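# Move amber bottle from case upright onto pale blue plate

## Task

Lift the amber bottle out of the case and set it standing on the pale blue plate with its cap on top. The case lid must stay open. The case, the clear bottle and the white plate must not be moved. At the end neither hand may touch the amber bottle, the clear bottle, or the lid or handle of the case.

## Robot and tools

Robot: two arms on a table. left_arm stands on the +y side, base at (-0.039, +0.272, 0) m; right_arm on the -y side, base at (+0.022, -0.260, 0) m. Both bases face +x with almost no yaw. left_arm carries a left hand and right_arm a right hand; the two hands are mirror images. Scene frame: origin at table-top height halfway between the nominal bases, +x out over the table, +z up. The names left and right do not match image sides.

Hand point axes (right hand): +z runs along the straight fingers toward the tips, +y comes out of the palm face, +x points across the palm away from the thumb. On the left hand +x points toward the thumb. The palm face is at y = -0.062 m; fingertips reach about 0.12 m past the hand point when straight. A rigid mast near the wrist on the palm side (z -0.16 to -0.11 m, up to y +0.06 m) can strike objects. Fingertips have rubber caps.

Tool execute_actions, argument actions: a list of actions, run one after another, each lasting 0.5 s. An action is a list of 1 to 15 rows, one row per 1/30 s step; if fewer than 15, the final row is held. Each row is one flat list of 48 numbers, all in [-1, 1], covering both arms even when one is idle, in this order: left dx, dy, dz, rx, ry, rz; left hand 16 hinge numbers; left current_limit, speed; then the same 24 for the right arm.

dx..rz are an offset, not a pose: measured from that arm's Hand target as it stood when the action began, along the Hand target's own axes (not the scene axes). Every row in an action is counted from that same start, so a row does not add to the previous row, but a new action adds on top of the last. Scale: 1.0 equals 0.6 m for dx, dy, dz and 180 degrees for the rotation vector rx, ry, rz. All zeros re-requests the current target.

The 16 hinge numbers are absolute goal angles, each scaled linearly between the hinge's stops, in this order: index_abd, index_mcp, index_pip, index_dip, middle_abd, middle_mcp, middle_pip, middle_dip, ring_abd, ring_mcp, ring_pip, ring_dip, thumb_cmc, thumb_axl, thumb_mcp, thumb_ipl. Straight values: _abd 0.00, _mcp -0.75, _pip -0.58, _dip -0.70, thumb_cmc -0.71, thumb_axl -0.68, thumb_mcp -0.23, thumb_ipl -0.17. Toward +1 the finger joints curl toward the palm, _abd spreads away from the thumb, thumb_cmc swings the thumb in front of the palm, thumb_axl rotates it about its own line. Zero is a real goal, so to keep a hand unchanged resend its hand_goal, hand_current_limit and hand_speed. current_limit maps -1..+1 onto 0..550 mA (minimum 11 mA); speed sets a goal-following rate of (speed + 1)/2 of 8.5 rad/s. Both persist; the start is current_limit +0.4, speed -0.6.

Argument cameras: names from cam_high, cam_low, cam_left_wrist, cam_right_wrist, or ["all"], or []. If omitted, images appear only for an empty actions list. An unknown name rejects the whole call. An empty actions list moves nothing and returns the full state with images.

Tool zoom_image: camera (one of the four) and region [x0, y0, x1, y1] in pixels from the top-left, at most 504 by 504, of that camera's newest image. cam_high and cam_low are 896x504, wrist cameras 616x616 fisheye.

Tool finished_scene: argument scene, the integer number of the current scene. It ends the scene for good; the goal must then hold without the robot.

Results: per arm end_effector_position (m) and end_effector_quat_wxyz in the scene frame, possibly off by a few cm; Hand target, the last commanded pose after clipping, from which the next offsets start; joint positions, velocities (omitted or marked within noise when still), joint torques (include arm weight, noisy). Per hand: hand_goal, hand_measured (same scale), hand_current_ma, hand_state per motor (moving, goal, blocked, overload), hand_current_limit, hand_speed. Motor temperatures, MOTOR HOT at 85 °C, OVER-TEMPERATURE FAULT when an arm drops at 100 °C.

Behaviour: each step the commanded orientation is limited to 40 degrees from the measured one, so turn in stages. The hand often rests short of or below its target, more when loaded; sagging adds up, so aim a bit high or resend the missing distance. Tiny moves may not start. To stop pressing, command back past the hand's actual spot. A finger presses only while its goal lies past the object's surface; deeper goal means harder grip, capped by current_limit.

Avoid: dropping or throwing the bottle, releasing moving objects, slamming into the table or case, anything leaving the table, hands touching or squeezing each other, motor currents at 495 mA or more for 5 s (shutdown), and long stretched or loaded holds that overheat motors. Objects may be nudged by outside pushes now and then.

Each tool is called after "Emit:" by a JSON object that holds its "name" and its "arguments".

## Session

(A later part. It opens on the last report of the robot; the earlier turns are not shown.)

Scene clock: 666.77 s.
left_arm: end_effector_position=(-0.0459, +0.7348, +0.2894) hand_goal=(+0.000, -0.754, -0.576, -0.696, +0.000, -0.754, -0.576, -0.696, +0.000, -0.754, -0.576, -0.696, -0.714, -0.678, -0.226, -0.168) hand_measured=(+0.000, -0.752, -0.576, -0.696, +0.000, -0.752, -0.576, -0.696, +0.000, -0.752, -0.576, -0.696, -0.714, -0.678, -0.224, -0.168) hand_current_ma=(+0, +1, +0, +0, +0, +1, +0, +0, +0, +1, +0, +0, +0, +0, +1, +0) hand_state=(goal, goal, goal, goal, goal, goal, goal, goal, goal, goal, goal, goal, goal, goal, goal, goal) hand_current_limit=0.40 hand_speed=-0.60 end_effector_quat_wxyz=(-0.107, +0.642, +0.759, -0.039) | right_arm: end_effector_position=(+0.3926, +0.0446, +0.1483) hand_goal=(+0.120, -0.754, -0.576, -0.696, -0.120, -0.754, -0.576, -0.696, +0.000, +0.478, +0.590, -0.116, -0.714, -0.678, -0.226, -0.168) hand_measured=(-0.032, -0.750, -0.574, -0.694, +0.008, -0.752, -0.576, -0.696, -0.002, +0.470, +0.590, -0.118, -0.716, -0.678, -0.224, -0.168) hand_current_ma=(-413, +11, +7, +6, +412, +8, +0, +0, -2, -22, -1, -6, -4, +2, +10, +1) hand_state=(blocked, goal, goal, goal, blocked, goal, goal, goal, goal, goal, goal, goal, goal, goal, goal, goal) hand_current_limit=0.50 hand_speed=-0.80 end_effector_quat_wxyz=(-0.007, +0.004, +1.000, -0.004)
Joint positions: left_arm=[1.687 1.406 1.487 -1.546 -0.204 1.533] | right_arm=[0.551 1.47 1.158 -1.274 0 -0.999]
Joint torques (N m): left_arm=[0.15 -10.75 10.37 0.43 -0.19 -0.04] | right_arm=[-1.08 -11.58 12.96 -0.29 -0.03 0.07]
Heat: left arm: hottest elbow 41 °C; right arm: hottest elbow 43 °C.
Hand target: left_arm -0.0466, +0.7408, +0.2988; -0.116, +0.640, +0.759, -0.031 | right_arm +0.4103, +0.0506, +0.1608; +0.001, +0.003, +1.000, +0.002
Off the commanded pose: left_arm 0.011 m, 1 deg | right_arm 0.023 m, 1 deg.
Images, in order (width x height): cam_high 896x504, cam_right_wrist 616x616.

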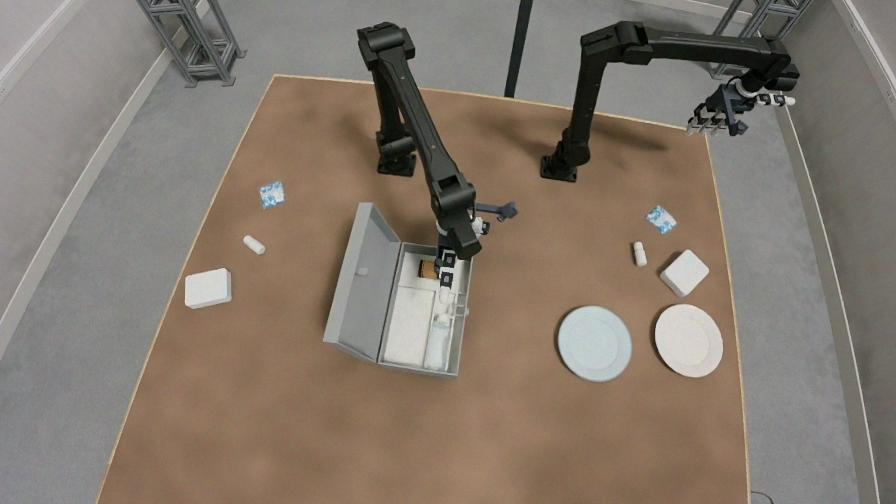

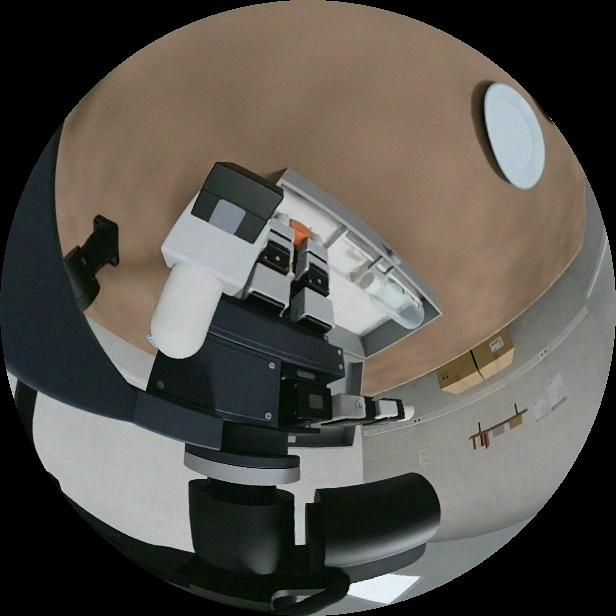

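Emit:
{"name": "execute_actions", "arguments": {"actions": [[[0,0,0,0,0,0,0,-0.754,-0.576,-0.696,0,-0.754,-0.576,-0.696,0,-0.754,-0.576,-0.696,-0.714,-0.678,-0.226,-0.168,0.4,-0.6,0,0,-0.03,0,0,0,0.2,-0.754,-0.576,-0.696,-0.2,-0.754,-0.576,-0.696,0,0.479,0.591,-0.116,-0.714,-0.678,-0.226,-0.168,0.55,-0.8]],[[0,0,0,0,0,0,0,-0.754,-0.576,-0.696,0,-0.754,-0.576,-0.696,0,-0.754,-0.576,-0.696,-0.714,-0.678,-0.226,-0.168,0.4,-0.6,0,-0.005,-0.03,0,0,0,0.2,-0.754,-0.576,-0.696,-0.2,-0.754,-0.576,-0.696,0,0.479,0.591,-0.116,-0.714,-0.678,-0.226,-0.168,0.55,-0.8]]], "cameras": ["cam_right_wrist","cam_high"]}}

Emit:
{"name": "zoom_image", "arguments": {"camera": "cam_right_wrist", "region": [240, 160, 360, 280]}}

Emit:
{"name": "zoom_image", "arguments": {"camera": "cam_high", "region": [400, 240, 480, 300]}}

Scene clock: 674.93 s.
left_arm: end_effector_position=(-0.0459, +0.7348, +0.2894) hand_goal=(+0.000, -0.754, -0.576, -0.696, +0.000, -0.754, -0.576, -0.696, +0.000, -0.754, -0.576, -0.696, -0.714, -0.678, -0.226, -0.168) hand_measured=(+0.000, -0.752, -0.576, -0.696, +0.000, -0.752, -0.576, -0.696, +0.000, -0.752, -0.576, -0.696, -0.714, -0.678, -0.224, -0.168) hand_current_ma=(+0, +1, +0, +0, +0, +1, +0, +0, +0, +1, +0, +0, +0, +0, +1, +0) hand_state=(goal, goal, goal, goal, goal, goal, goal, goal, goal, goal, goal, goal, goal, goal, goal, goal) hand_current_limit=0.40 hand_speed=-0.60 end_effector_quat_wxyz=(-0.107, +0.642, +0.759, -0.039) | right_arm: end_effector_position=(+0.3930, +0.0415, +0.1694) hand_goal=(+0.200, -0.754, -0.576, -0.696, -0.200, -0.754, -0.576, -0.696, +0.000, +0.478, +0.590, -0.116, -0.714, -0.678, -0.226, -0.168) hand_measured=(-0.032, -0.750, -0.574, -0.694, +0.006, -0.756, -0.578, -0.696, -0.002, +0.470, +0.590, -0.118, -0.716, -0.678, -0.224, -0.168) hand_current_ma=(-426, +13, +7, +6, +426, -7, -5, +0, -2, -22, -1, -6, -4, +2, +10, +1) hand_state=(blocked, goal, goal, goal, blocked, goal, goal, goal, goal, goal, goal, goal, goal, goal, goal, goal) hand_current_limit=0.55 hand_speed=-0.80 end_effector_quat_wxyz=(-0.020, +0.004, +1.000, -0.013)
Joint positions: left_arm=[1.687 1.406 1.487 -1.546 -0.204 1.533] | right_arm=[0.544 1.47 1.221 -1.369 0 -1.006]
Joint torques (N m): left_arm=[0.15 -10.7 10.41 0.43 -0.18 -0.03] | right_arm=[-1.03 -14.15 13.34 -0.38 -0.04 0.08]
Heat: left arm: hottest elbow 41 °C; right arm: hottest elbow 42 °C.
Hand target: left_arm -0.0466, +0.7408, +0.2988; -0.116, +0.640, +0.759, -0.031 | right_arm +0.4102, +0.0475, +0.1969; +0.001, +0.003, +1.000, +0.002
Off the commanded pose: left_arm 0.011 m, 1 deg | right_arm 0.033 m, 3 deg.
Images, in order (width x height): cam_high 896x504, cam_right_wrist 616x616.

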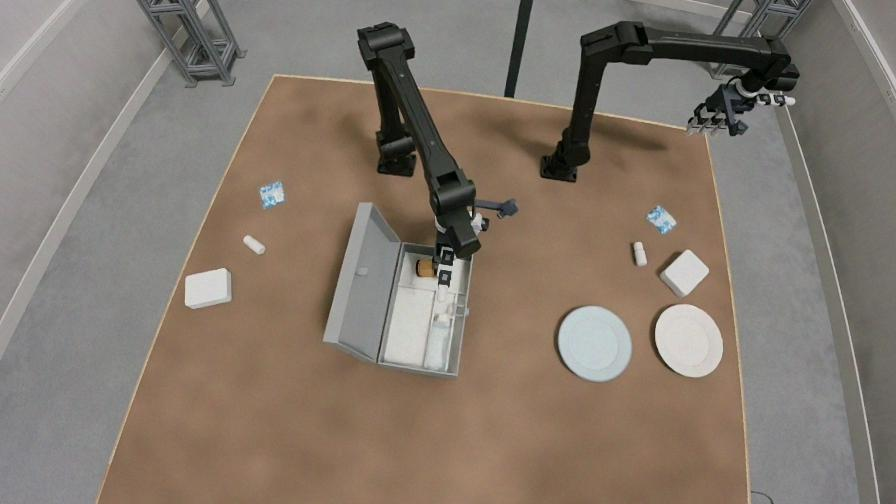

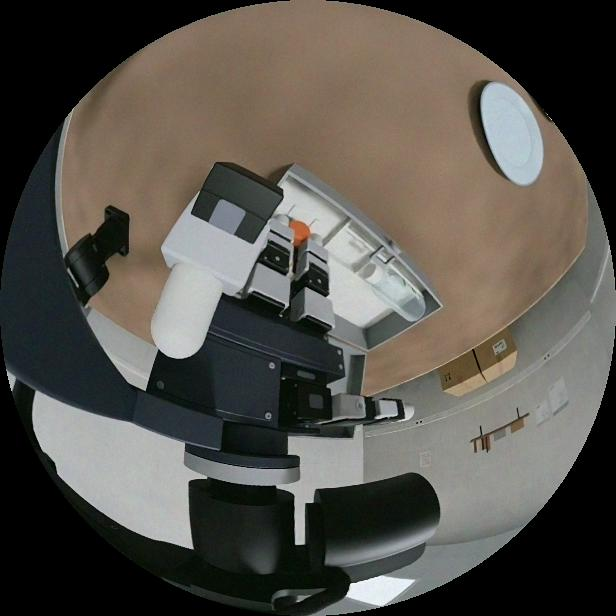

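Scaled by 4.200 from the camera's 616x616 image, which has a finer 880x880 frame.

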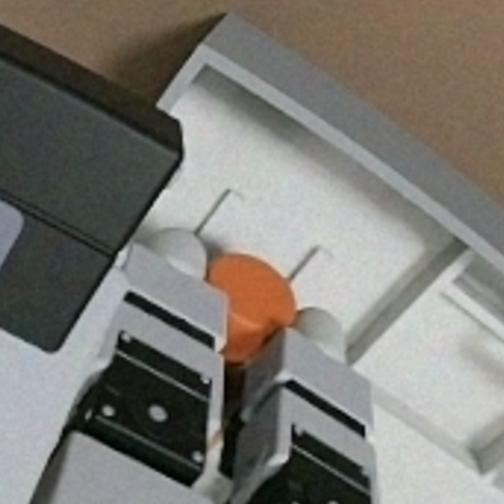

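Scaled by 6.300 from the camera's 896x504 image, which has a finer 1280x720 frame.

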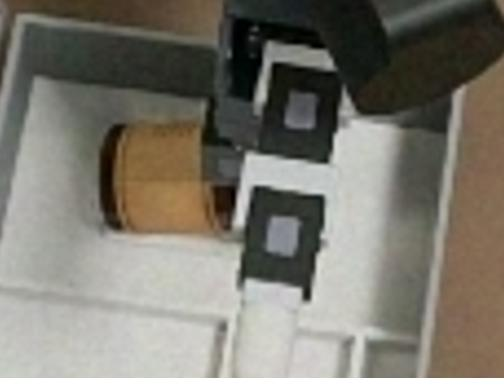

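Emit:
{"name": "execute_actions", "arguments": {"actions": [[[0,0,0,0,0,0,0,-0.754,-0.576,-0.696,0,-0.754,-0.576,-0.696,0,-0.754,-0.576,-0.696,-0.714,-0.678,-0.226,-0.168,0.4,-0.6,0,-0.006,-0.05,0,0,0,0.2,-0.754,-0.576,-0.696,-0.2,-0.754,-0.576,-0.696,0,0.479,0.591,-0.116,-0.714,-0.678,-0.226,-0.168,0.55,-0.8]],[[0,0,0,0,0,0,0,-0.754,-0.576,-0.696,0,-0.754,-0.576,-0.696,0,-0.754,-0.576,-0.696,-0.714,-0.678,-0.226,-0.168,0.4,-0.6,0,-0.006,-0.05,0,0,0,0.2,-0.754,-0.576,-0.696,-0.2,-0.754,-0.576,-0.696,0,0.479,0.591,-0.116,-0.714,-0.678,-0.226,-0.168,0.55,-0.8]]], "cameras": ["cam_right_wrist","cam_high"]}}

Emit:
{"name": "zoom_image", "arguments": {"camera": "cam_right_wrist", "region": [240, 160, 360, 280]}}

Emit:
{"name": "zoom_image", "arguments": {"camera": "cam_high", "region": [400, 240, 480, 300]}}

Scene clock: 684.30 s.
left_arm: end_effector_position=(-0.0459, +0.7348, +0.2894) hand_goal=(+0.000, -0.754, -0.576, -0.696, +0.000, -0.754, -0.576, -0.696, +0.000, -0.754, -0.576, -0.696, -0.714, -0.678, -0.226, -0.168) hand_measured=(+0.000, -0.752, -0.576, -0.696, +0.000, -0.752, -0.576, -0.696, +0.000, -0.752, -0.576, -0.696, -0.714, -0.678, -0.224, -0.168) hand_current_ma=(+0, +1, +0, +0, +0, +1, +0, +0, +0, +1, +0, +0, +0, +0, +1, +0) hand_state=(goal, goal, goal, goal, goal, goal, goal, goal, goal, goal, goal, goal, goal, goal, goal, goal) hand_current_limit=0.40 hand_speed=-0.60 end_effector_quat_wxyz=(-0.107, +0.642, +0.759, -0.039) | right_arm: end_effector_position=(+0.3973, +0.0368, +0.2291) hand_goal=(+0.200, -0.754, -0.576, -0.696, -0.200, -0.754, -0.576, -0.696, +0.000, +0.478, +0.590, -0.116, -0.714, -0.678, -0.226, -0.168) hand_measured=(+0.074, -0.748, -0.572, -0.694, -0.126, -0.758, -0.580, -0.700, -0.002, +0.470, +0.590, -0.118, -0.716, -0.678, -0.224, -0.168) hand_current_ma=(-426, +20, +10, +6, +256, -8, -11, -8, -2, -22, -1, -6, -4, +2, +10, +1) hand_state=(blocked, goal, goal, goal, blocked, goal, goal, goal, goal, goal, goal, goal, goal, goal, goal, goal) hand_current_limit=0.55 hand_speed=-0.80 end_effector_quat_wxyz=(-0.020, +0.005, +1.000, -0.012)
Joint positions: left_arm=[1.687 1.406 1.487 -1.546 -0.204 1.533] | right_arm=[0.529 1.446 1.353 -1.525 -0.001 -1.02]
Joint torques (N m): left_arm=[0.15 -10.7 10.37 0.44 -0.18 -0.03] | right_arm=[-1.08 -14.39 13.31 -0.38 -0.04 0.1]
Heat: left arm: hottest elbow 41 °C; right arm: hottest elbow 43 °C.
Hand target: left_arm -0.0466, +0.7408, +0.2988; -0.116, +0.640, +0.759, -0.031 | right_arm +0.4100, +0.0402, +0.2570; +0.001, +0.003, +1.000, +0.002
Off the commanded pose: left_arm 0.011 m, 1 deg | right_arm 0.031 m, 3 deg.
Images, in order (width x height): cam_high 896x504, cam_right_wrist 616x616.

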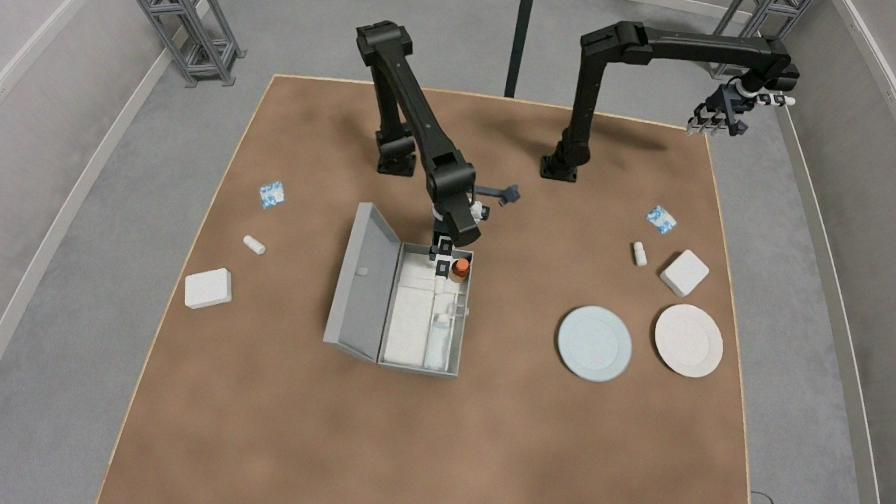

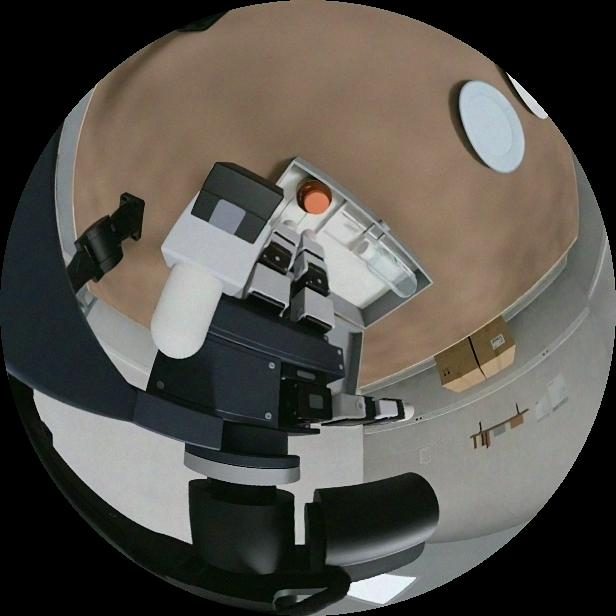

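Scaled by 4.200 from the camera's 616x616 image, which has a finer 880x880 frame.

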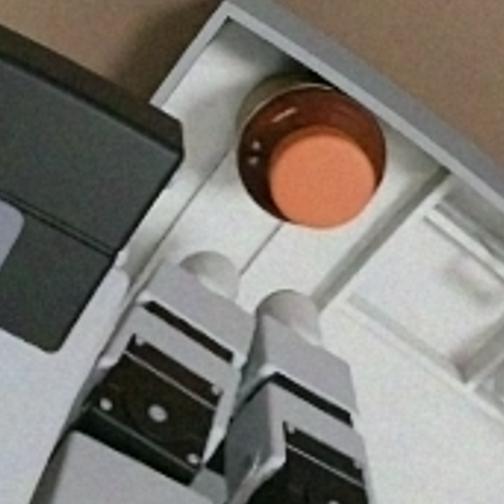

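Scaled by 6.300 from the camera's 896x504 image, which has a finer 1280x720 frame.

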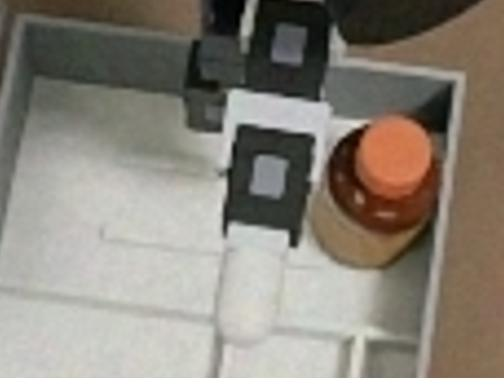

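Emit:
{"name": "execute_actions", "arguments": {"actions": [[[0,0,0,0,0,0,0,-0.754,-0.576,-0.696,0,-0.754,-0.576,-0.696,0,-0.754,-0.576,-0.696,-0.714,-0.678,-0.226,-0.168,0.4,-0.6,0,0,-0.01,0,0,0,-0.15,-0.754,-0.576,-0.696,0.15,-0.754,-0.576,-0.696,0,0.479,0.591,-0.116,-0.714,-0.678,-0.226,-0.168,0.4,-0.5]],[[0,0,0,0,0,0,0,-0.754,-0.576,-0.696,0,-0.754,-0.576,-0.696,0,-0.754,-0.576,-0.696,-0.714,-0.678,-0.226,-0.168,0.4,-0.6,0.002,0.06,0,0,0,0,-0.15,-0.754,-0.576,-0.696,0.15,-0.754,-0.576,-0.696,0,0.479,0.591,-0.116,-0.714,-0.678,-0.226,-0.168,0.4,-0.5]]], "cameras": ["cam_right_wrist","cam_high"]}}

Emit:
{"name": "zoom_image", "arguments": {"camera": "cam_right_wrist", "region": [240, 160, 360, 280]}}

Emit:
{"name": "zoom_image", "arguments": {"camera": "cam_high", "region": [400, 240, 480, 300]}}

Scene clock: 705.97 s.
left_arm: end_effector_position=(-0.0459, +0.7348, +0.2894) hand_goal=(+0.000, -0.754, -0.576, -0.696, +0.000, -0.754, -0.576, -0.696, +0.000, -0.754, -0.576, -0.696, -0.714, -0.678, -0.226, -0.168) hand_measured=(+0.000, -0.752, -0.576, -0.696, +0.000, -0.752, -0.576, -0.696, +0.000, -0.752, -0.576, -0.696, -0.714, -0.678, -0.224, -0.168) hand_current_ma=(+0, +1, +0, +0, +0, +1, +0, +0, +0, +1, +0, +0, +0, +0, +1, +0) hand_state=(goal, goal, goal, goal, goal, goal, goal, goal, goal, goal, goal, goal, goal, goal, goal, goal) hand_current_limit=0.40 hand_speed=-0.60 end_effector_quat_wxyz=(-0.107, +0.642, +0.759, -0.039) | right_arm: end_effector_position=(+0.3967, +0.0671, +0.2494) hand_goal=(-0.150, -0.754, -0.576, -0.696, +0.150, -0.754, -0.576, -0.696, +0.000, +0.478, +0.590, -0.116, -0.714, -0.678, -0.226, -0.168) hand_measured=(-0.146, -0.750, -0.574, -0.694, +0.146, -0.754, -0.578, -0.698, -0.002, +0.470, +0.590, -0.118, -0.716, -0.678, -0.224, -0.168) hand_current_ma=(+9, +9, +7, +6, -9, -1, -6, -7, -2, -22, -1, -6, -3, +2, +10, +1) hand_state=(goal, goal, goal, goal, goal, goal, goal, goal, goal, goal, goal, goal, goal, goal, goal, goal) hand_current_limit=0.40 hand_speed=-0.50 end_effector_quat_wxyz=(-0.007, -0.002, +1.000, -0.003)
Joint positions: left_arm=[1.687 1.406 1.487 -1.546 -0.204 1.533] | right_arm=[0.587 1.466 1.422 -1.542 -0.003 -0.975]
Joint torques (N m): left_arm=[0.03 -10.75 10.4 0.44 -0.19 -0.03] | right_arm=[0.03 -12.1 13.38 -0.32 0.04 0.32]
Heat: left arm: hottest elbow 41 °C; right arm: hottest elbow 44 °C.
Hand target: left_arm -0.0466, +0.7408, +0.2988; -0.116, +0.640, +0.759, -0.031 | right_arm +0.4090, +0.0761, +0.2631; +0.001, +0.003, +1.000, +0.002
Off the commanded pose: left_arm 0.011 m, 1 deg | right_arm 0.020 m, 1 deg.
Images, in order (width x height): cam_high 896x504, cam_right_wrist 616x616.

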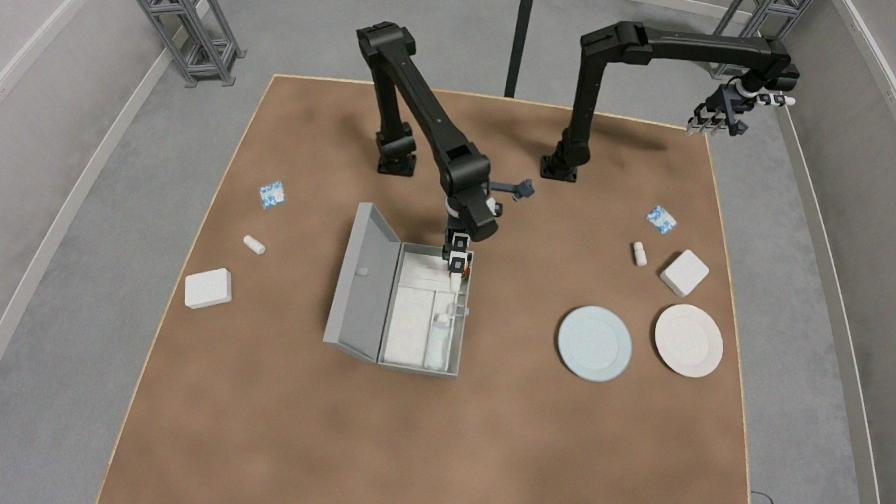

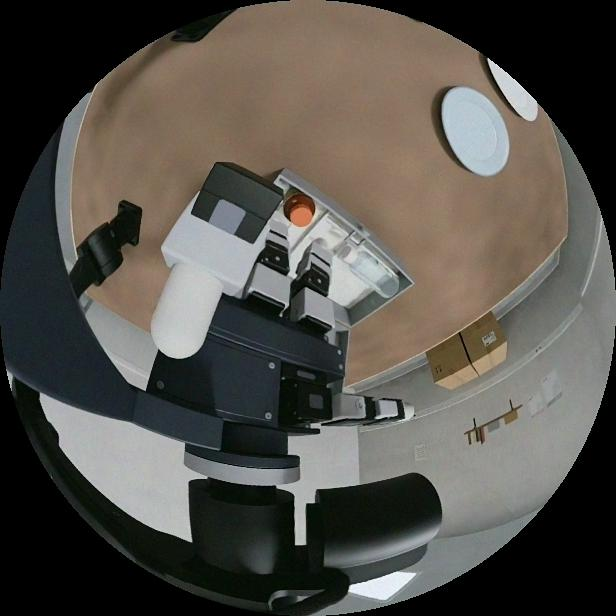

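Scaled by 4.200 from the camera's 616x616 image, which has a finer 880x880 frame.

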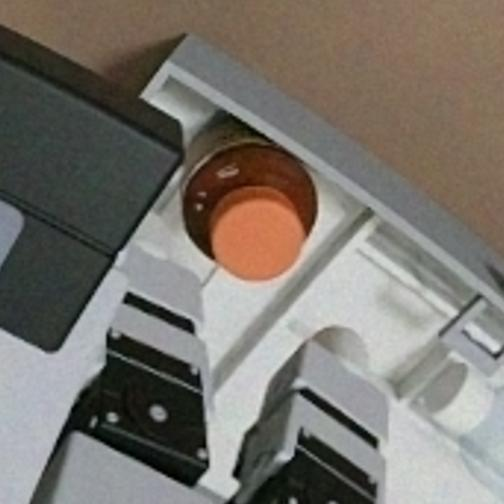

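Scaled by 6.300 from the camera's 896x504 image, which has a finer 1280x720 frame.

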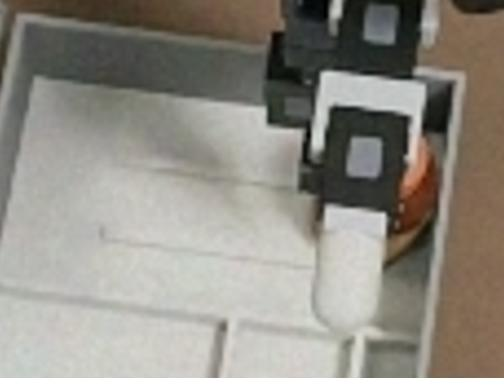

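Emit:
{"name": "execute_actions", "arguments": {"actions": [[[0,0,0,0,0,0,0,-0.754,-0.576,-0.696,0,-0.754,-0.576,-0.696,0,-0.754,-0.576,-0.696,-0.714,-0.678,-0.226,-0.168,0.4,-0.6,0.01,0.008,0.05,0,0,0,-0.15,-0.754,-0.576,-0.696,0.15,-0.754,-0.576,-0.696,0,0.479,0.591,-0.116,-0.714,-0.678,-0.226,-0.168,0.4,-0.5]]], "cameras": ["cam_right_wrist"]}}

Emit:
{"name": "zoom_image", "arguments": {"camera": "cam_right_wrist", "region": [240, 160, 360, 280]}}

Scene clock: 723.93 s.
left_arm: end_effector_position=(-0.0459, +0.7348, +0.2894) hand_goal=(+0.000, -0.754, -0.576, -0.696, +0.000, -0.754, -0.576, -0.696, +0.000, -0.754, -0.576, -0.696, -0.714, -0.678, -0.226, -0.168) hand_measured=(+0.000, -0.752, -0.576, -0.696, +0.000, -0.752, -0.576, -0.696, +0.000, -0.752, -0.576, -0.696, -0.714, -0.678, -0.224, -0.168) hand_current_ma=(+0, +1, +0, +0, +0, +1, +0, +0, +0, +1, +0, +0, +0, +0, +1, +0) hand_state=(goal, goal, goal, goal, goal, goal, goal, goal, goal, goal, goal, goal, goal, goal, goal, goal) hand_current_limit=0.40 hand_speed=-0.60 end_effector_quat_wxyz=(-0.107, +0.642, +0.759, -0.039) | right_arm: end_effector_position=(+0.4047, +0.0770, +0.2527) hand_goal=(-0.150, -0.754, -0.576, -0.696, +0.150, -0.754, -0.576, -0.696, +0.000, +0.478, +0.590, -0.116, -0.714, -0.678, -0.226, -0.168) hand_measured=(-0.146, -0.750, -0.574, -0.694, +0.146, -0.754, -0.578, -0.698, -0.002, +0.470, +0.590, -0.118, -0.716, -0.678, -0.224, -0.168) hand_current_ma=(+9, +9, +7, +6, -8, -1, -6, -7, -2, -22, -1, -6, -3, +2, +10, +1) hand_state=(goal, goal, goal, goal, goal, goal, goal, goal, goal, goal, goal, goal, goal, goal, goal, goal) hand_current_limit=0.40 hand_speed=-0.50 end_effector_quat_wxyz=(+0.013, +0.001, +1.000, +0.011)
Joint positions: left_arm=[1.687 1.406 1.487 -1.546 -0.204 1.533] | right_arm=[0.596 1.466 1.422 -1.495 -0.003 -0.958]
Joint torques (N m): left_arm=[0.09 -10.7 10.41 0.46 -0.19 -0.03] | right_arm=[0.97 -12.34 7.54 1.07 0.06 0.34]
Heat: left arm: hottest elbow 41 °C; right arm: hottest elbow 44 °C.
Hand target: left_arm -0.0466, +0.7408, +0.2988; -0.116, +0.640, +0.759, -0.031 | right_arm +0.4032, +0.0810, +0.2331; +0.001, +0.003, +1.000, +0.002
Off the commanded pose: left_arm 0.011 m, 1 deg | right_arm 0.020 m, 2 deg.
Images, in order (width x height): cam_right_wrist 616x616.

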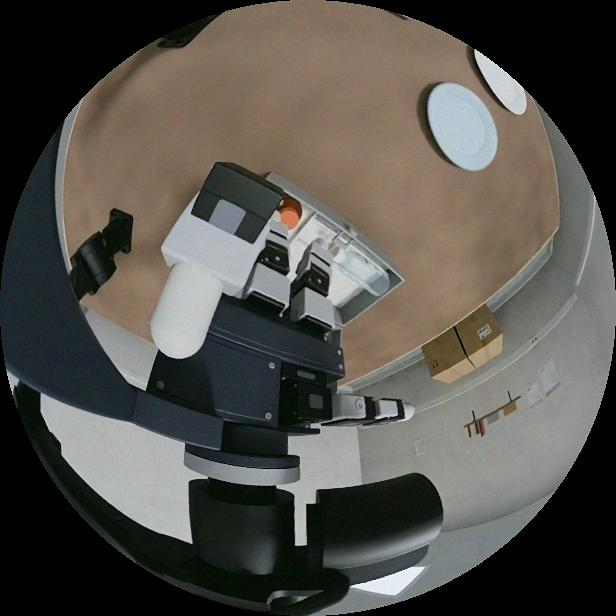

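Scaled by 4.200 from the camera's 616x616 image, which has a finer 880x880 frame.

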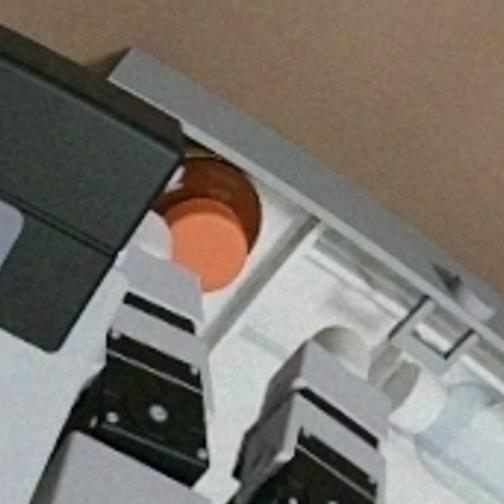

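Emit:
{"name": "execute_actions", "arguments": {"actions": [[[0,0,0,0,0,0,0,-0.754,-0.576,-0.696,0,-0.754,-0.576,-0.696,0,-0.754,-0.576,-0.696,-0.714,-0.678,-0.226,-0.168,0.4,-0.6,0.021,0.005,0.004,0,0,0,-0.15,-0.754,-0.576,-0.696,0.15,-0.754,-0.576,-0.696,0,0.479,0.591,-0.116,-0.714,-0.678,-0.226,-0.168,0.4,-0.5]]], "cameras": ["cam_right_wrist"]}}

Emit:
{"name": "zoom_image", "arguments": {"camera": "cam_right_wrist", "region": [240, 160, 360, 280]}}

Scene clock: 733.17 s.
left_arm: end_effector_position=(-0.0459, +0.7348, +0.2894) hand_goal=(+0.000, -0.754, -0.576, -0.696, +0.000, -0.754, -0.576, -0.696, +0.000, -0.754, -0.576, -0.696, -0.714, -0.678, -0.226, -0.168) hand_measured=(+0.000, -0.752, -0.576, -0.696, +0.000, -0.752, -0.576, -0.696, +0.000, -0.752, -0.576, -0.696, -0.714, -0.678, -0.224, -0.168) hand_current_ma=(+0, +1, +0, +0, +0, +1, +0, +0, +0, +1, +0, +0, +0, +0, +1, +0) hand_state=(goal, goal, goal, goal, goal, goal, goal, goal, goal, goal, goal, goal, goal, goal, goal, goal) hand_current_limit=0.40 hand_speed=-0.60 end_effector_quat_wxyz=(-0.107, +0.642, +0.759, -0.039) | right_arm: end_effector_position=(+0.3930, +0.0819, +0.2385) hand_goal=(-0.150, -0.754, -0.576, -0.696, +0.150, -0.754, -0.576, -0.696, +0.000, +0.478, +0.590, -0.116, -0.714, -0.678, -0.226, -0.168) hand_measured=(-0.146, -0.750, -0.574, -0.694, +0.146, -0.754, -0.578, -0.698, -0.002, +0.470, +0.590, -0.118, -0.716, -0.678, -0.224, -0.168) hand_current_ma=(+9, +9, +7, +6, -8, -1, -6, -7, -2, -22, -1, -6, -3, +2, +10, +1) hand_state=(goal, goal, goal, goal, goal, goal, goal, goal, goal, goal, goal, goal, goal, goal, goal, goal) hand_current_limit=0.40 hand_speed=-0.50 end_effector_quat_wxyz=(+0.003, +0.000, +1.000, +0.003)
Joint positions: left_arm=[1.687 1.406 1.487 -1.546 -0.204 1.533] | right_arm=[0.622 1.466 1.39 -1.486 -0.001 -0.935]
Joint torques (N m): left_arm=[0.03 -10.75 10.4 0.44 -0.18 -0.03] | right_arm=[0.21 -13.63 7.92 0.96 0.01 0.32]
Heat: left arm: hottest elbow 41 °C; right arm: hottest elbow 43 °C.
Hand target: left_arm -0.0466, +0.7408, +0.2988; -0.116, +0.640, +0.759, -0.031 | right_arm +0.3905, +0.0842, +0.2308; +0.001, +0.003, +1.000, +0.002
Off the commanded pose: left_arm 0.011 m, 1 deg | right_arm 0.008 m, 0 deg.
Images, in order (width x height): cam_right_wrist 616x616.

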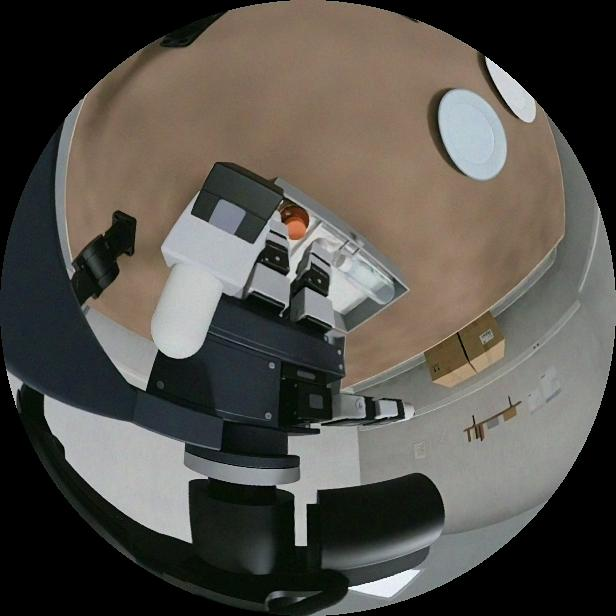

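Scaled by 4.200 from the camera's 616x616 image, which has a finer 880x880 frame.

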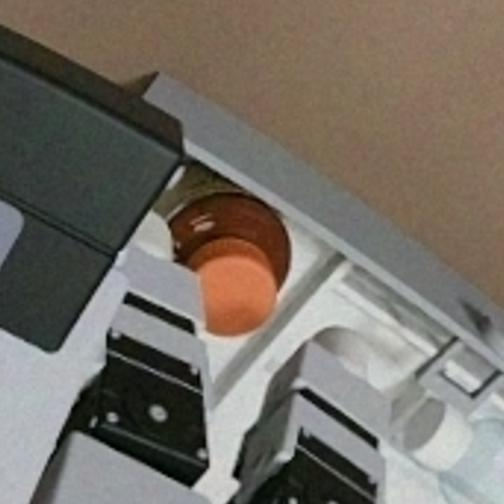

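Emit:
{"name": "execute_actions", "arguments": {"actions": [[[0,0,0,0,0,0,0,-0.754,-0.576,-0.696,0,-0.754,-0.576,-0.696,0,-0.754,-0.576,-0.696,-0.714,-0.678,-0.226,-0.168,0.4,-0.6,-0.003,0,0.045,0,0,0,-0.13,-0.754,-0.576,-0.696,0.13,-0.754,-0.576,-0.696,0,0.479,0.591,-0.116,-0.714,-0.678,-0.226,-0.168,0.4,-0.5]]], "cameras": ["cam_right_wrist"]}}

Emit:
{"name": "zoom_image", "arguments": {"camera": "cam_right_wrist", "region": [240, 160, 360, 280]}}

Scene clock: 740.67 s.
left_arm: end_effector_position=(-0.0459, +0.7348, +0.2894) hand_goal=(+0.000, -0.754, -0.576, -0.696, +0.000, -0.754, -0.576, -0.696, +0.000, -0.754, -0.576, -0.696, -0.714, -0.678, -0.226, -0.168) hand_measured=(+0.000, -0.752, -0.576, -0.696, +0.000, -0.752, -0.576, -0.696, +0.000, -0.752, -0.576, -0.696, -0.714, -0.678, -0.224, -0.168) hand_current_ma=(+0, +1, +0, +0, +0, +1, +0, +0, +0, +1, +0, +0, +0, +0, +1, +0) hand_state=(goal, goal, goal, goal, goal, goal, goal, goal, goal, goal, goal, goal, goal, goal, goal, goal) hand_current_limit=0.40 hand_speed=-0.60 end_effector_quat_wxyz=(-0.107, +0.642, +0.759, -0.039) | right_arm: end_effector_position=(+0.3933, +0.0821, +0.2172) hand_goal=(-0.130, -0.754, -0.576, -0.696, +0.130, -0.754, -0.576, -0.696, +0.000, +0.478, +0.590, -0.116, -0.714, -0.678, -0.226, -0.168) hand_measured=(-0.132, -0.750, -0.574, -0.694, +0.132, -0.754, -0.578, -0.698, -0.002, +0.470, +0.590, -0.118, -0.716, -0.678, -0.224, -0.168) hand_current_ma=(-5, +9, +7, +6, +4, -1, -6, -7, -2, -22, -1, -6, -3, +2, +10, +1) hand_state=(goal, goal, goal, goal, goal, goal, goal, goal, goal, goal, goal, goal, goal, goal, goal, goal) hand_current_limit=0.40 hand_speed=-0.50 end_effector_quat_wxyz=(+0.008, +0.000, +1.000, +0.007)
Joint positions: left_arm=[1.687 1.406 1.487 -1.546 -0.204 1.533] | right_arm=[0.622 1.465 1.331 -1.416 -0.001 -0.935]
Joint torques (N m): left_arm=[0.15 -10.7 10.39 0.43 -0.18 -0.03] | right_arm=[0.32 -12.86 7.91 1.01 0.02 0.28]
Heat: left arm: hottest elbow 42 °C; right arm: hottest elbow 42 °C.
Hand target: left_arm -0.0466, +0.7408, +0.2988; -0.116, +0.640, +0.759, -0.031 | right_arm +0.3923, +0.0843, +0.2036; +0.001, +0.003, +1.000, +0.002
Off the commanded pose: left_arm 0.011 m, 1 deg | right_arm 0.014 m, 1 deg.
Images, in order (width x height): cam_right_wrist 616x616.

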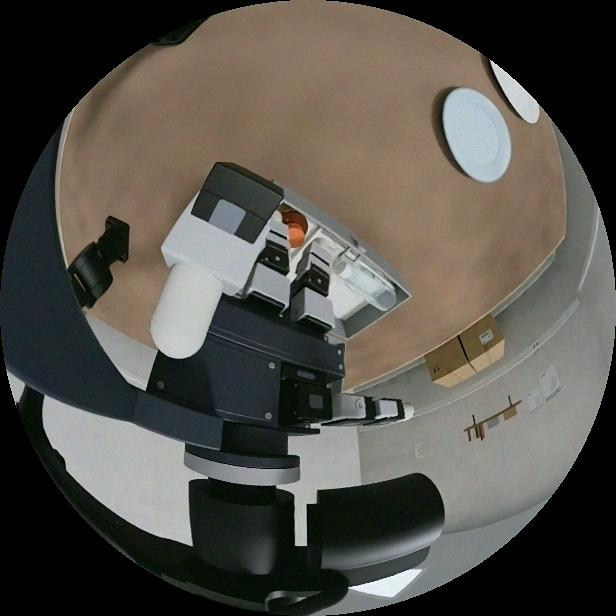

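Scaled by 4.200 from the camera's 616x616 image, which has a finer 880x880 frame.

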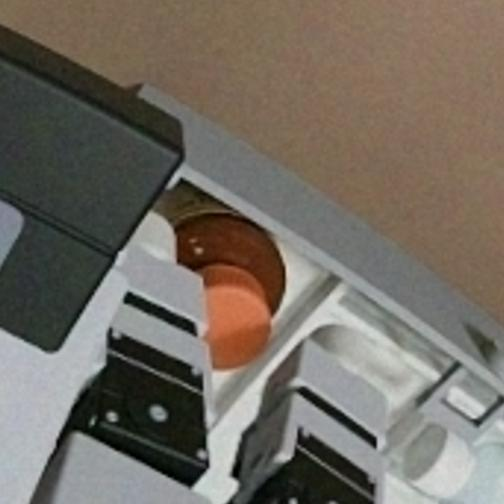

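Emit:
{"name": "execute_actions", "arguments": {"actions": [[[0,0,0,0,0,0,0,-0.754,-0.576,-0.696,0,-0.754,-0.576,-0.696,0,-0.754,-0.576,-0.696,-0.714,-0.678,-0.226,-0.168,0.4,-0.6,-0.011,0.005,-0.018,0,0,0,-0.13,-0.754,-0.576,-0.696,0.13,-0.754,-0.576,-0.696,0,0.479,0.591,-0.116,-0.714,-0.678,-0.226,-0.168,0.4,-0.5]],[[0,0,0,0,0,0,0,-0.754,-0.576,-0.696,0,-0.754,-0.576,-0.696,0,-0.754,-0.576,-0.696,-0.714,-0.678,-0.226,-0.168,0.4,-0.6,-0.011,0.005,-0.015,0,0,0,-0.13,-0.754,-0.576,-0.696,0.13,-0.754,-0.576,-0.696,0,0.479,0.591,-0.116,-0.714,-0.678,-0.226,-0.168,0.4,-0.5]],[[0,0,0,0,0,0,0,-0.754,-0.576,-0.696,0,-0.754,-0.576,-0.696,0,-0.754,-0.576,-0.696,-0.714,-0.678,-0.226,-0.168,0.4,-0.6,-0.013,0.005,-0.01,0,0,0,-0.13,-0.754,-0.576,-0.696,0.13,-0.754,-0.576,-0.696,0,0.479,0.591,-0.116,-0.714,-0.678,-0.226,-0.168,0.4,-0.5]]], "cameras": ["cam_right_wrist"]}}

Emit:
{"name": "zoom_image", "arguments": {"camera": "cam_right_wrist", "region": [240, 160, 360, 280]}}

Scene clock: 753.37 s.
left_arm: end_effector_position=(-0.0459, +0.7348, +0.2894) hand_goal=(+0.000, -0.754, -0.576, -0.696, +0.000, -0.754, -0.576, -0.696, +0.000, -0.754, -0.576, -0.696, -0.714, -0.678, -0.226, -0.168) hand_measured=(+0.000, -0.752, -0.576, -0.696, +0.000, -0.752, -0.576, -0.696, +0.000, -0.752, -0.576, -0.696, -0.714, -0.678, -0.224, -0.168) hand_current_ma=(+0, +1, +0, +0, +0, +1, +0, +0, +0, +1, +0, +0, +0, +0, +1, +0) hand_state=(goal, goal, goal, goal, goal, goal, goal, goal, goal, goal, goal, goal, goal, goal, goal, goal) hand_current_limit=0.40 hand_speed=-0.60 end_effector_quat_wxyz=(-0.107, +0.642, +0.759, -0.039) | right_arm: end_effector_position=(+0.3981, +0.0856, +0.2169) hand_goal=(-0.130, -0.754, -0.576, -0.696, +0.130, -0.754, -0.576, -0.696, +0.000, +0.478, +0.590, -0.116, -0.714, -0.678, -0.226, -0.168) hand_measured=(-0.132, -0.750, -0.574, -0.694, +0.132, -0.754, -0.578, -0.698, -0.002, +0.470, +0.590, -0.118, -0.716, -0.678, -0.224, -0.168) hand_current_ma=(-5, +9, +7, +6, +4, -1, -6, -7, -2, -22, -1, -6, -3, +2, +10, +1) hand_state=(goal, goal, goal, goal, goal, goal, goal, goal, goal, goal, goal, goal, goal, goal, goal, goal) hand_current_limit=0.40 hand_speed=-0.50 end_effector_quat_wxyz=(-0.006, +0.000, +1.000, -0.004)
Joint positions: left_arm=[1.687 1.406 1.487 -1.546 -0.204 1.533] | right_arm=[0.622 1.502 1.377 -1.46 -0.001 -0.935]
Joint torques (N m): left_arm=[0.03 -10.7 10.39 0.42 -0.19 -0.03] | right_arm=[-0.79 -12.28 13.35 -0.24 0.02 0.19]
Heat: left arm: hottest elbow 42 °C; right arm: hottest elbow 41 °C.
Hand target: left_arm -0.0466, +0.7408, +0.2988; -0.116, +0.640, +0.759, -0.031 | right_arm +0.4134, +0.0931, +0.2295; +0.001, +0.003, +1.000, +0.002
Off the commanded pose: left_arm 0.011 m, 1 deg | right_arm 0.021 m, 1 deg.
Images, in order (width x height): cam_right_wrist 616x616.

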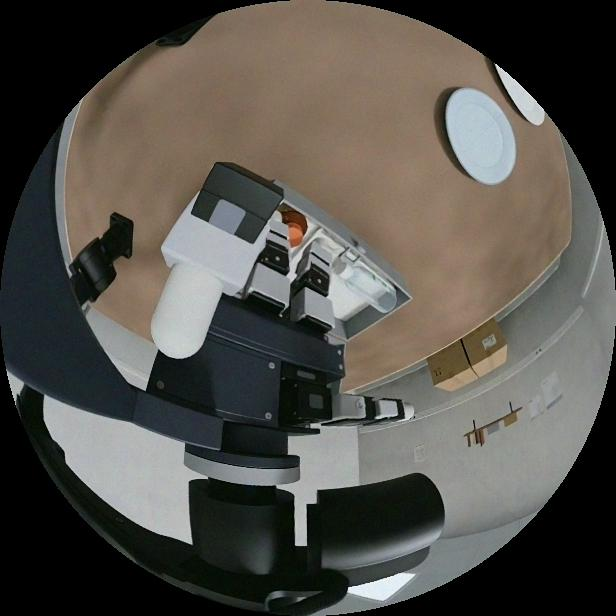

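Scaled by 4.200 from the camera's 616x616 image, which has a finer 880x880 frame.

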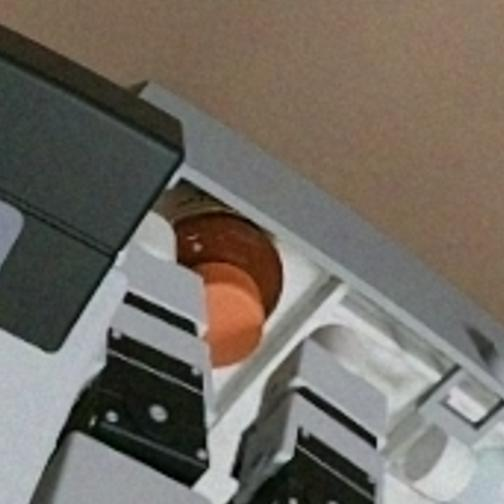

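Emit:
{"name": "execute_actions", "arguments": {"actions": [[[0,0,0,0,0,0,0,-0.754,-0.576,-0.696,0,-0.754,-0.576,-0.696,0,-0.754,-0.576,-0.696,-0.714,-0.678,-0.226,-0.168,0.4,-0.6,0.003,0,0,0,0,0,0.0,-0.754,-0.576,-0.696,0.0,-0.754,-0.576,-0.696,0,0.479,0.591,-0.116,-0.714,-0.678,-0.226,-0.168,0.2,-0.8]],[[0,0,0,0,0,0,0,-0.754,-0.576,-0.696,0,-0.754,-0.576,-0.696,0,-0.754,-0.576,-0.696,-0.714,-0.678,-0.226,-0.168,0.4,-0.6,0,0,0,0,0,0,0.15,-0.754,-0.576,-0.696,-0.15,-0.754,-0.576,-0.696,0,0.479,0.591,-0.116,-0.714,-0.678,-0.226,-0.168,0.2,-0.8]],[[0,0,0,0,0,0,0,-0.754,-0.576,-0.696,0,-0.754,-0.576,-0.696,0,-0.754,-0.576,-0.696,-0.714,-0.678,-0.226,-0.168,0.4,-0.6,0,0,0,0,0,0,0.2,-0.754,-0.576,-0.696,-0.2,-0.754,-0.576,-0.696,0,0.479,0.591,-0.116,-0.714,-0.678,-0.226,-0.168,0.6,-0.8]]], "cameras": ["cam_right_wrist"]}}

Emit:
{"name": "zoom_image", "arguments": {"camera": "cam_right_wrist", "region": [240, 160, 360, 280]}}

Scene clock: 763.37 s.
left_arm: end_effector_position=(-0.0459, +0.7348, +0.2894) hand_goal=(+0.000, -0.754, -0.576, -0.696, +0.000, -0.754, -0.576, -0.696, +0.000, -0.754, -0.576, -0.696, -0.714, -0.678, -0.226, -0.168) hand_measured=(+0.000, -0.752, -0.576, -0.696, +0.000, -0.752, -0.576, -0.696, +0.000, -0.752, -0.576, -0.696, -0.714, -0.678, -0.224, -0.168) hand_current_ma=(+0, +1, +0, +0, +0, +1, +0, +0, +0, +1, +0, +0, +0, +0, +1, +0) hand_state=(goal, goal, goal, goal, goal, goal, goal, goal, goal, goal, goal, goal, goal, goal, goal, goal) hand_current_limit=0.40 hand_speed=-0.60 end_effector_quat_wxyz=(-0.107, +0.642, +0.759, -0.039) | right_arm: end_effector_position=(+0.3981, +0.0856, +0.2169) hand_goal=(+0.200, -0.754, -0.576, -0.696, -0.200, -0.754, -0.576, -0.696, +0.000, +0.478, +0.590, -0.116, -0.714, -0.678, -0.226, -0.168) hand_measured=(+0.090, -0.750, -0.574, -0.694, -0.108, -0.754, -0.578, -0.698, -0.002, +0.470, +0.590, -0.118, -0.716, -0.678, -0.224, -0.168) hand_current_ma=(-394, +14, +7, +6, +322, +1, -3, -6, -2, -22, -1, -6, -3, +2, +10, +1) hand_state=(blocked, goal, goal, goal, blocked, goal, goal, goal, goal, goal, goal, goal, goal, goal, goal, goal) hand_current_limit=0.60 hand_speed=-0.80 end_effector_quat_wxyz=(-0.006, +0.000, +1.000, -0.004)
Joint positions: left_arm=[1.687 1.406 1.487 -1.546 -0.204 1.533] | right_arm=[0.622 1.502 1.377 -1.46 -0.001 -0.935]
Joint torques (N m): left_arm=[0.09 -10.7 10.4 0.46 -0.18 -0.04] | right_arm=[-0.38 -12.75 13 -0.29 0.02 0.19]
Heat: left arm: hottest elbow 42 °C; right arm: hottest elbow 41 °C.
Hand target: left_arm -0.0466, +0.7408, +0.2988; -0.116, +0.640, +0.759, -0.031 | right_arm +0.4116, +0.0931, +0.2295; +0.001, +0.003, +1.000, +0.002
Off the commanded pose: left_arm 0.011 m, 1 deg | right_arm 0.020 m, 1 deg.
Images, in order (width x height): cam_right_wrist 616x616.

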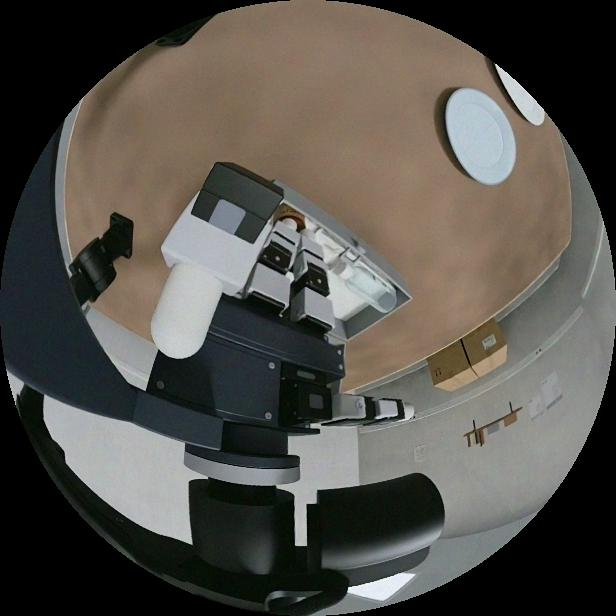

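Scaled by 4.200 from the camera's 616x616 image, which has a finer 880x880 frame.

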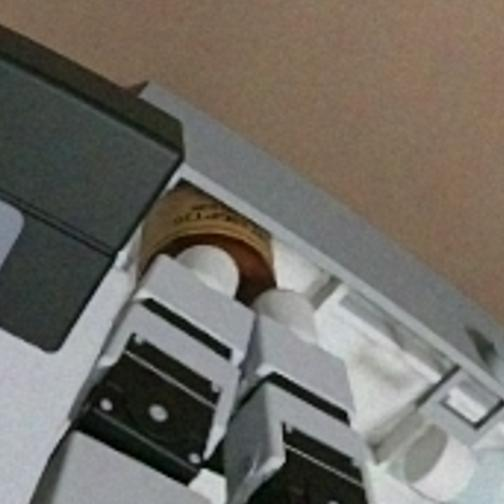

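Emit:
{"name": "execute_actions", "arguments": {"actions": []}}

Emit:
{"name": "zoom_image", "arguments": {"camera": "cam_high", "region": [400, 230, 500, 330]}}

Emit:
{"name": "zoom_image", "arguments": {"camera": "cam_right_wrist", "region": [260, 190, 330, 260]}}

Scene clock: 767.10 s.
left_arm: end_effector_position=(-0.0459, +0.7348, +0.2894) hand_goal=(+0.000, -0.754, -0.576, -0.696, +0.000, -0.754, -0.576, -0.696, +0.000, -0.754, -0.576, -0.696, -0.714, -0.678, -0.226, -0.168) hand_measured=(+0.000, -0.752, -0.576, -0.696, +0.000, -0.752, -0.576, -0.696, +0.000, -0.752, -0.576, -0.696, -0.714, -0.678, -0.224, -0.168) hand_current_ma=(+0, +1, +0, +0, +0, +1, +0, +0, +0, +1, +0, +0, +0, +0, +1, +0) hand_state=(goal, goal, goal, goal, goal, goal, goal, goal, goal, goal, goal, goal, goal, goal, goal, goal) hand_current_limit=0.40 hand_speed=-0.60 end_effector_quat_wxyz=(-0.107, +0.642, +0.759, -0.039) | right_arm: end_effector_position=(+0.3981, +0.0856, +0.2169) hand_goal=(+0.200, -0.754, -0.576, -0.696, -0.200, -0.754, -0.576, -0.696, +0.000, +0.478, +0.590, -0.116, -0.714, -0.678, -0.226, -0.168) hand_measured=(+0.090, -0.750, -0.574, -0.694, -0.108, -0.754, -0.578, -0.698, -0.002, +0.470, +0.590, -0.118, -0.716, -0.678, -0.224, -0.168) hand_current_ma=(-394, +14, +7, +6, +322, +1, -3, -6, -2, -22, -1, -6, -3, +2, +10, +1) hand_state=(blocked, goal, goal, goal, blocked, goal, goal, goal, goal, goal, goal, goal, goal, goal, goal, goal) hand_current_limit=0.60 hand_speed=-0.80 end_effector_quat_wxyz=(-0.006, +0.000, +1.000, -0.004)
Joint positions: left_arm=[1.687 1.406 1.487 -1.546 -0.204 1.533] | right_arm=[0.622 1.502 1.377 -1.46 -0.001 -0.935]
Joint velocities: within noise
Joint torques (N m): left_arm=[0.09 -10.75 10.43 0.42 -0.19 -0.03] | right_arm=[-0.67 -12.75 13 -0.27 0 0.21]
Motor temperatures (°C): left_arm=[22 22 42 21 21 23] | right_arm=[22 26 41 20 19 19]
Heat: left arm: hottest elbow 42 °C; right arm: hottest elbow 41 °C.
Hand target: left_arm -0.0466, +0.7408, +0.2988; -0.116, +0.640, +0.759, -0.031 | right_arm +0.4116, +0.0931, +0.2295; +0.001, +0.003, +1.000, +0.002
Off the commanded pose: left_arm 0.011 m, 1 deg | right_arm 0.020 m, 1 deg.

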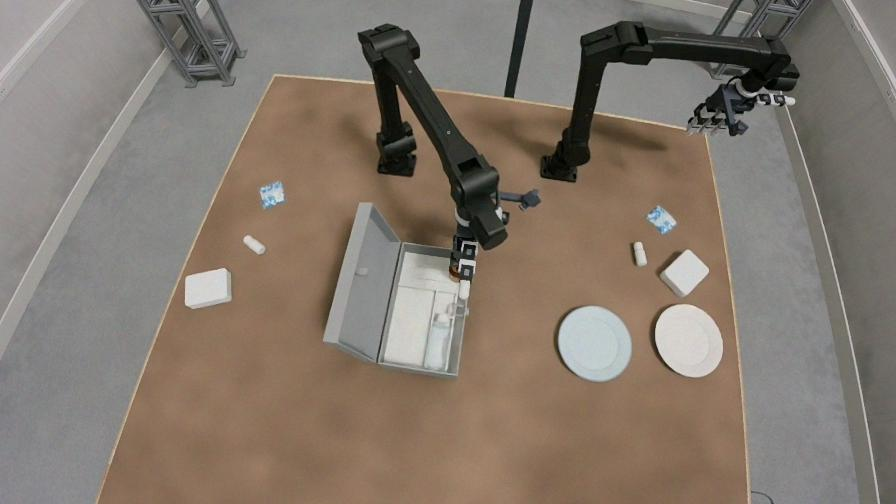

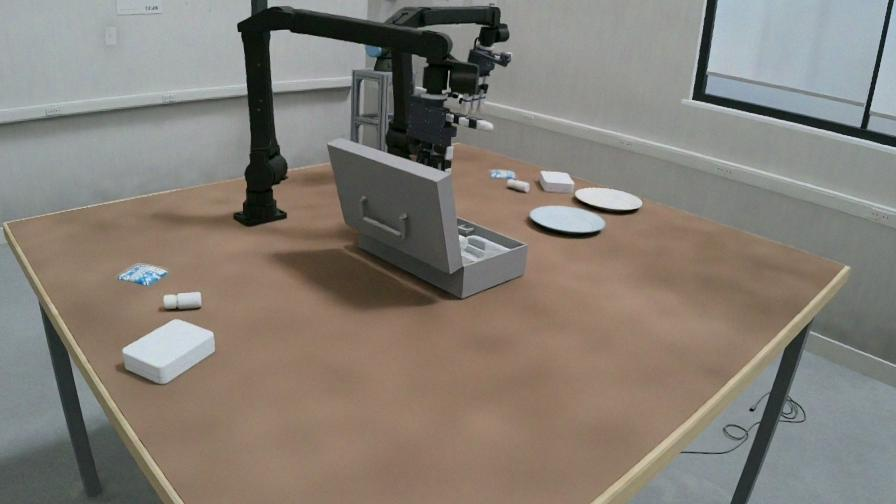

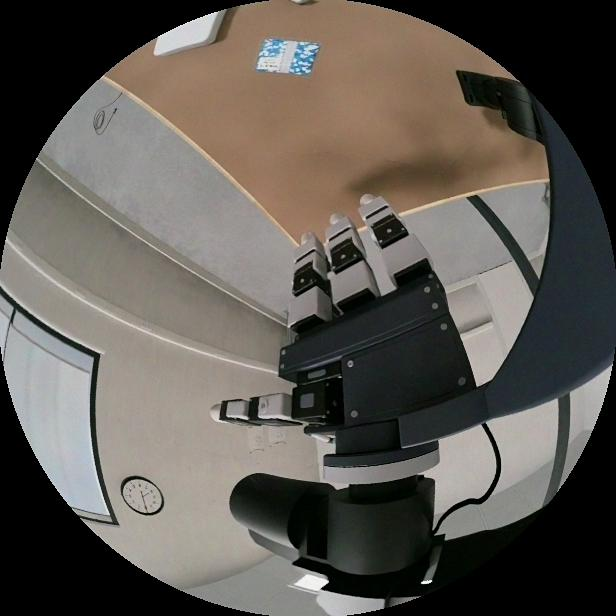

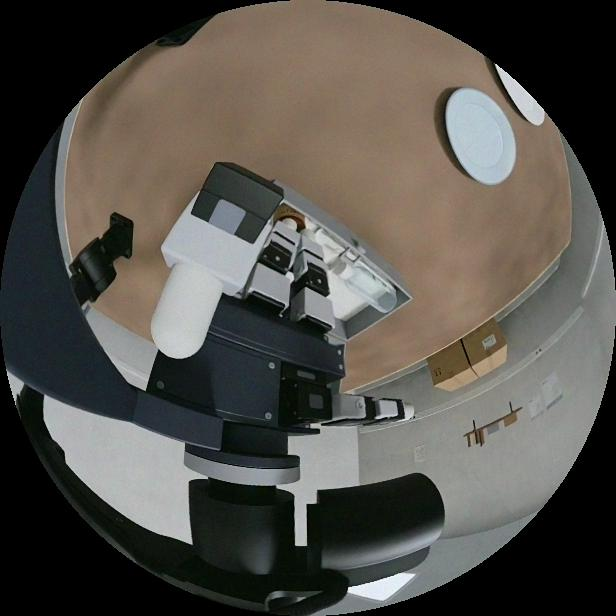

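Scaled by 5.040 from the camera's 896x504 image, which has a finer 1280x720 frame.

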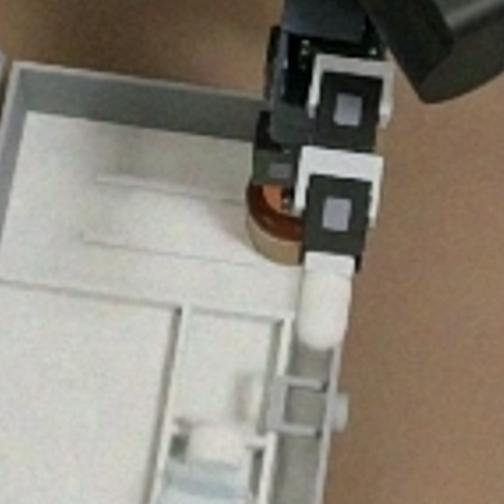

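Scaled by 7.200 from the camera's 616x616 image, which has a finer 880x880 frame.

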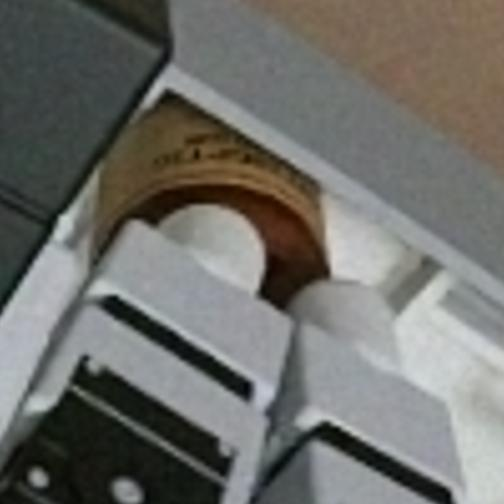

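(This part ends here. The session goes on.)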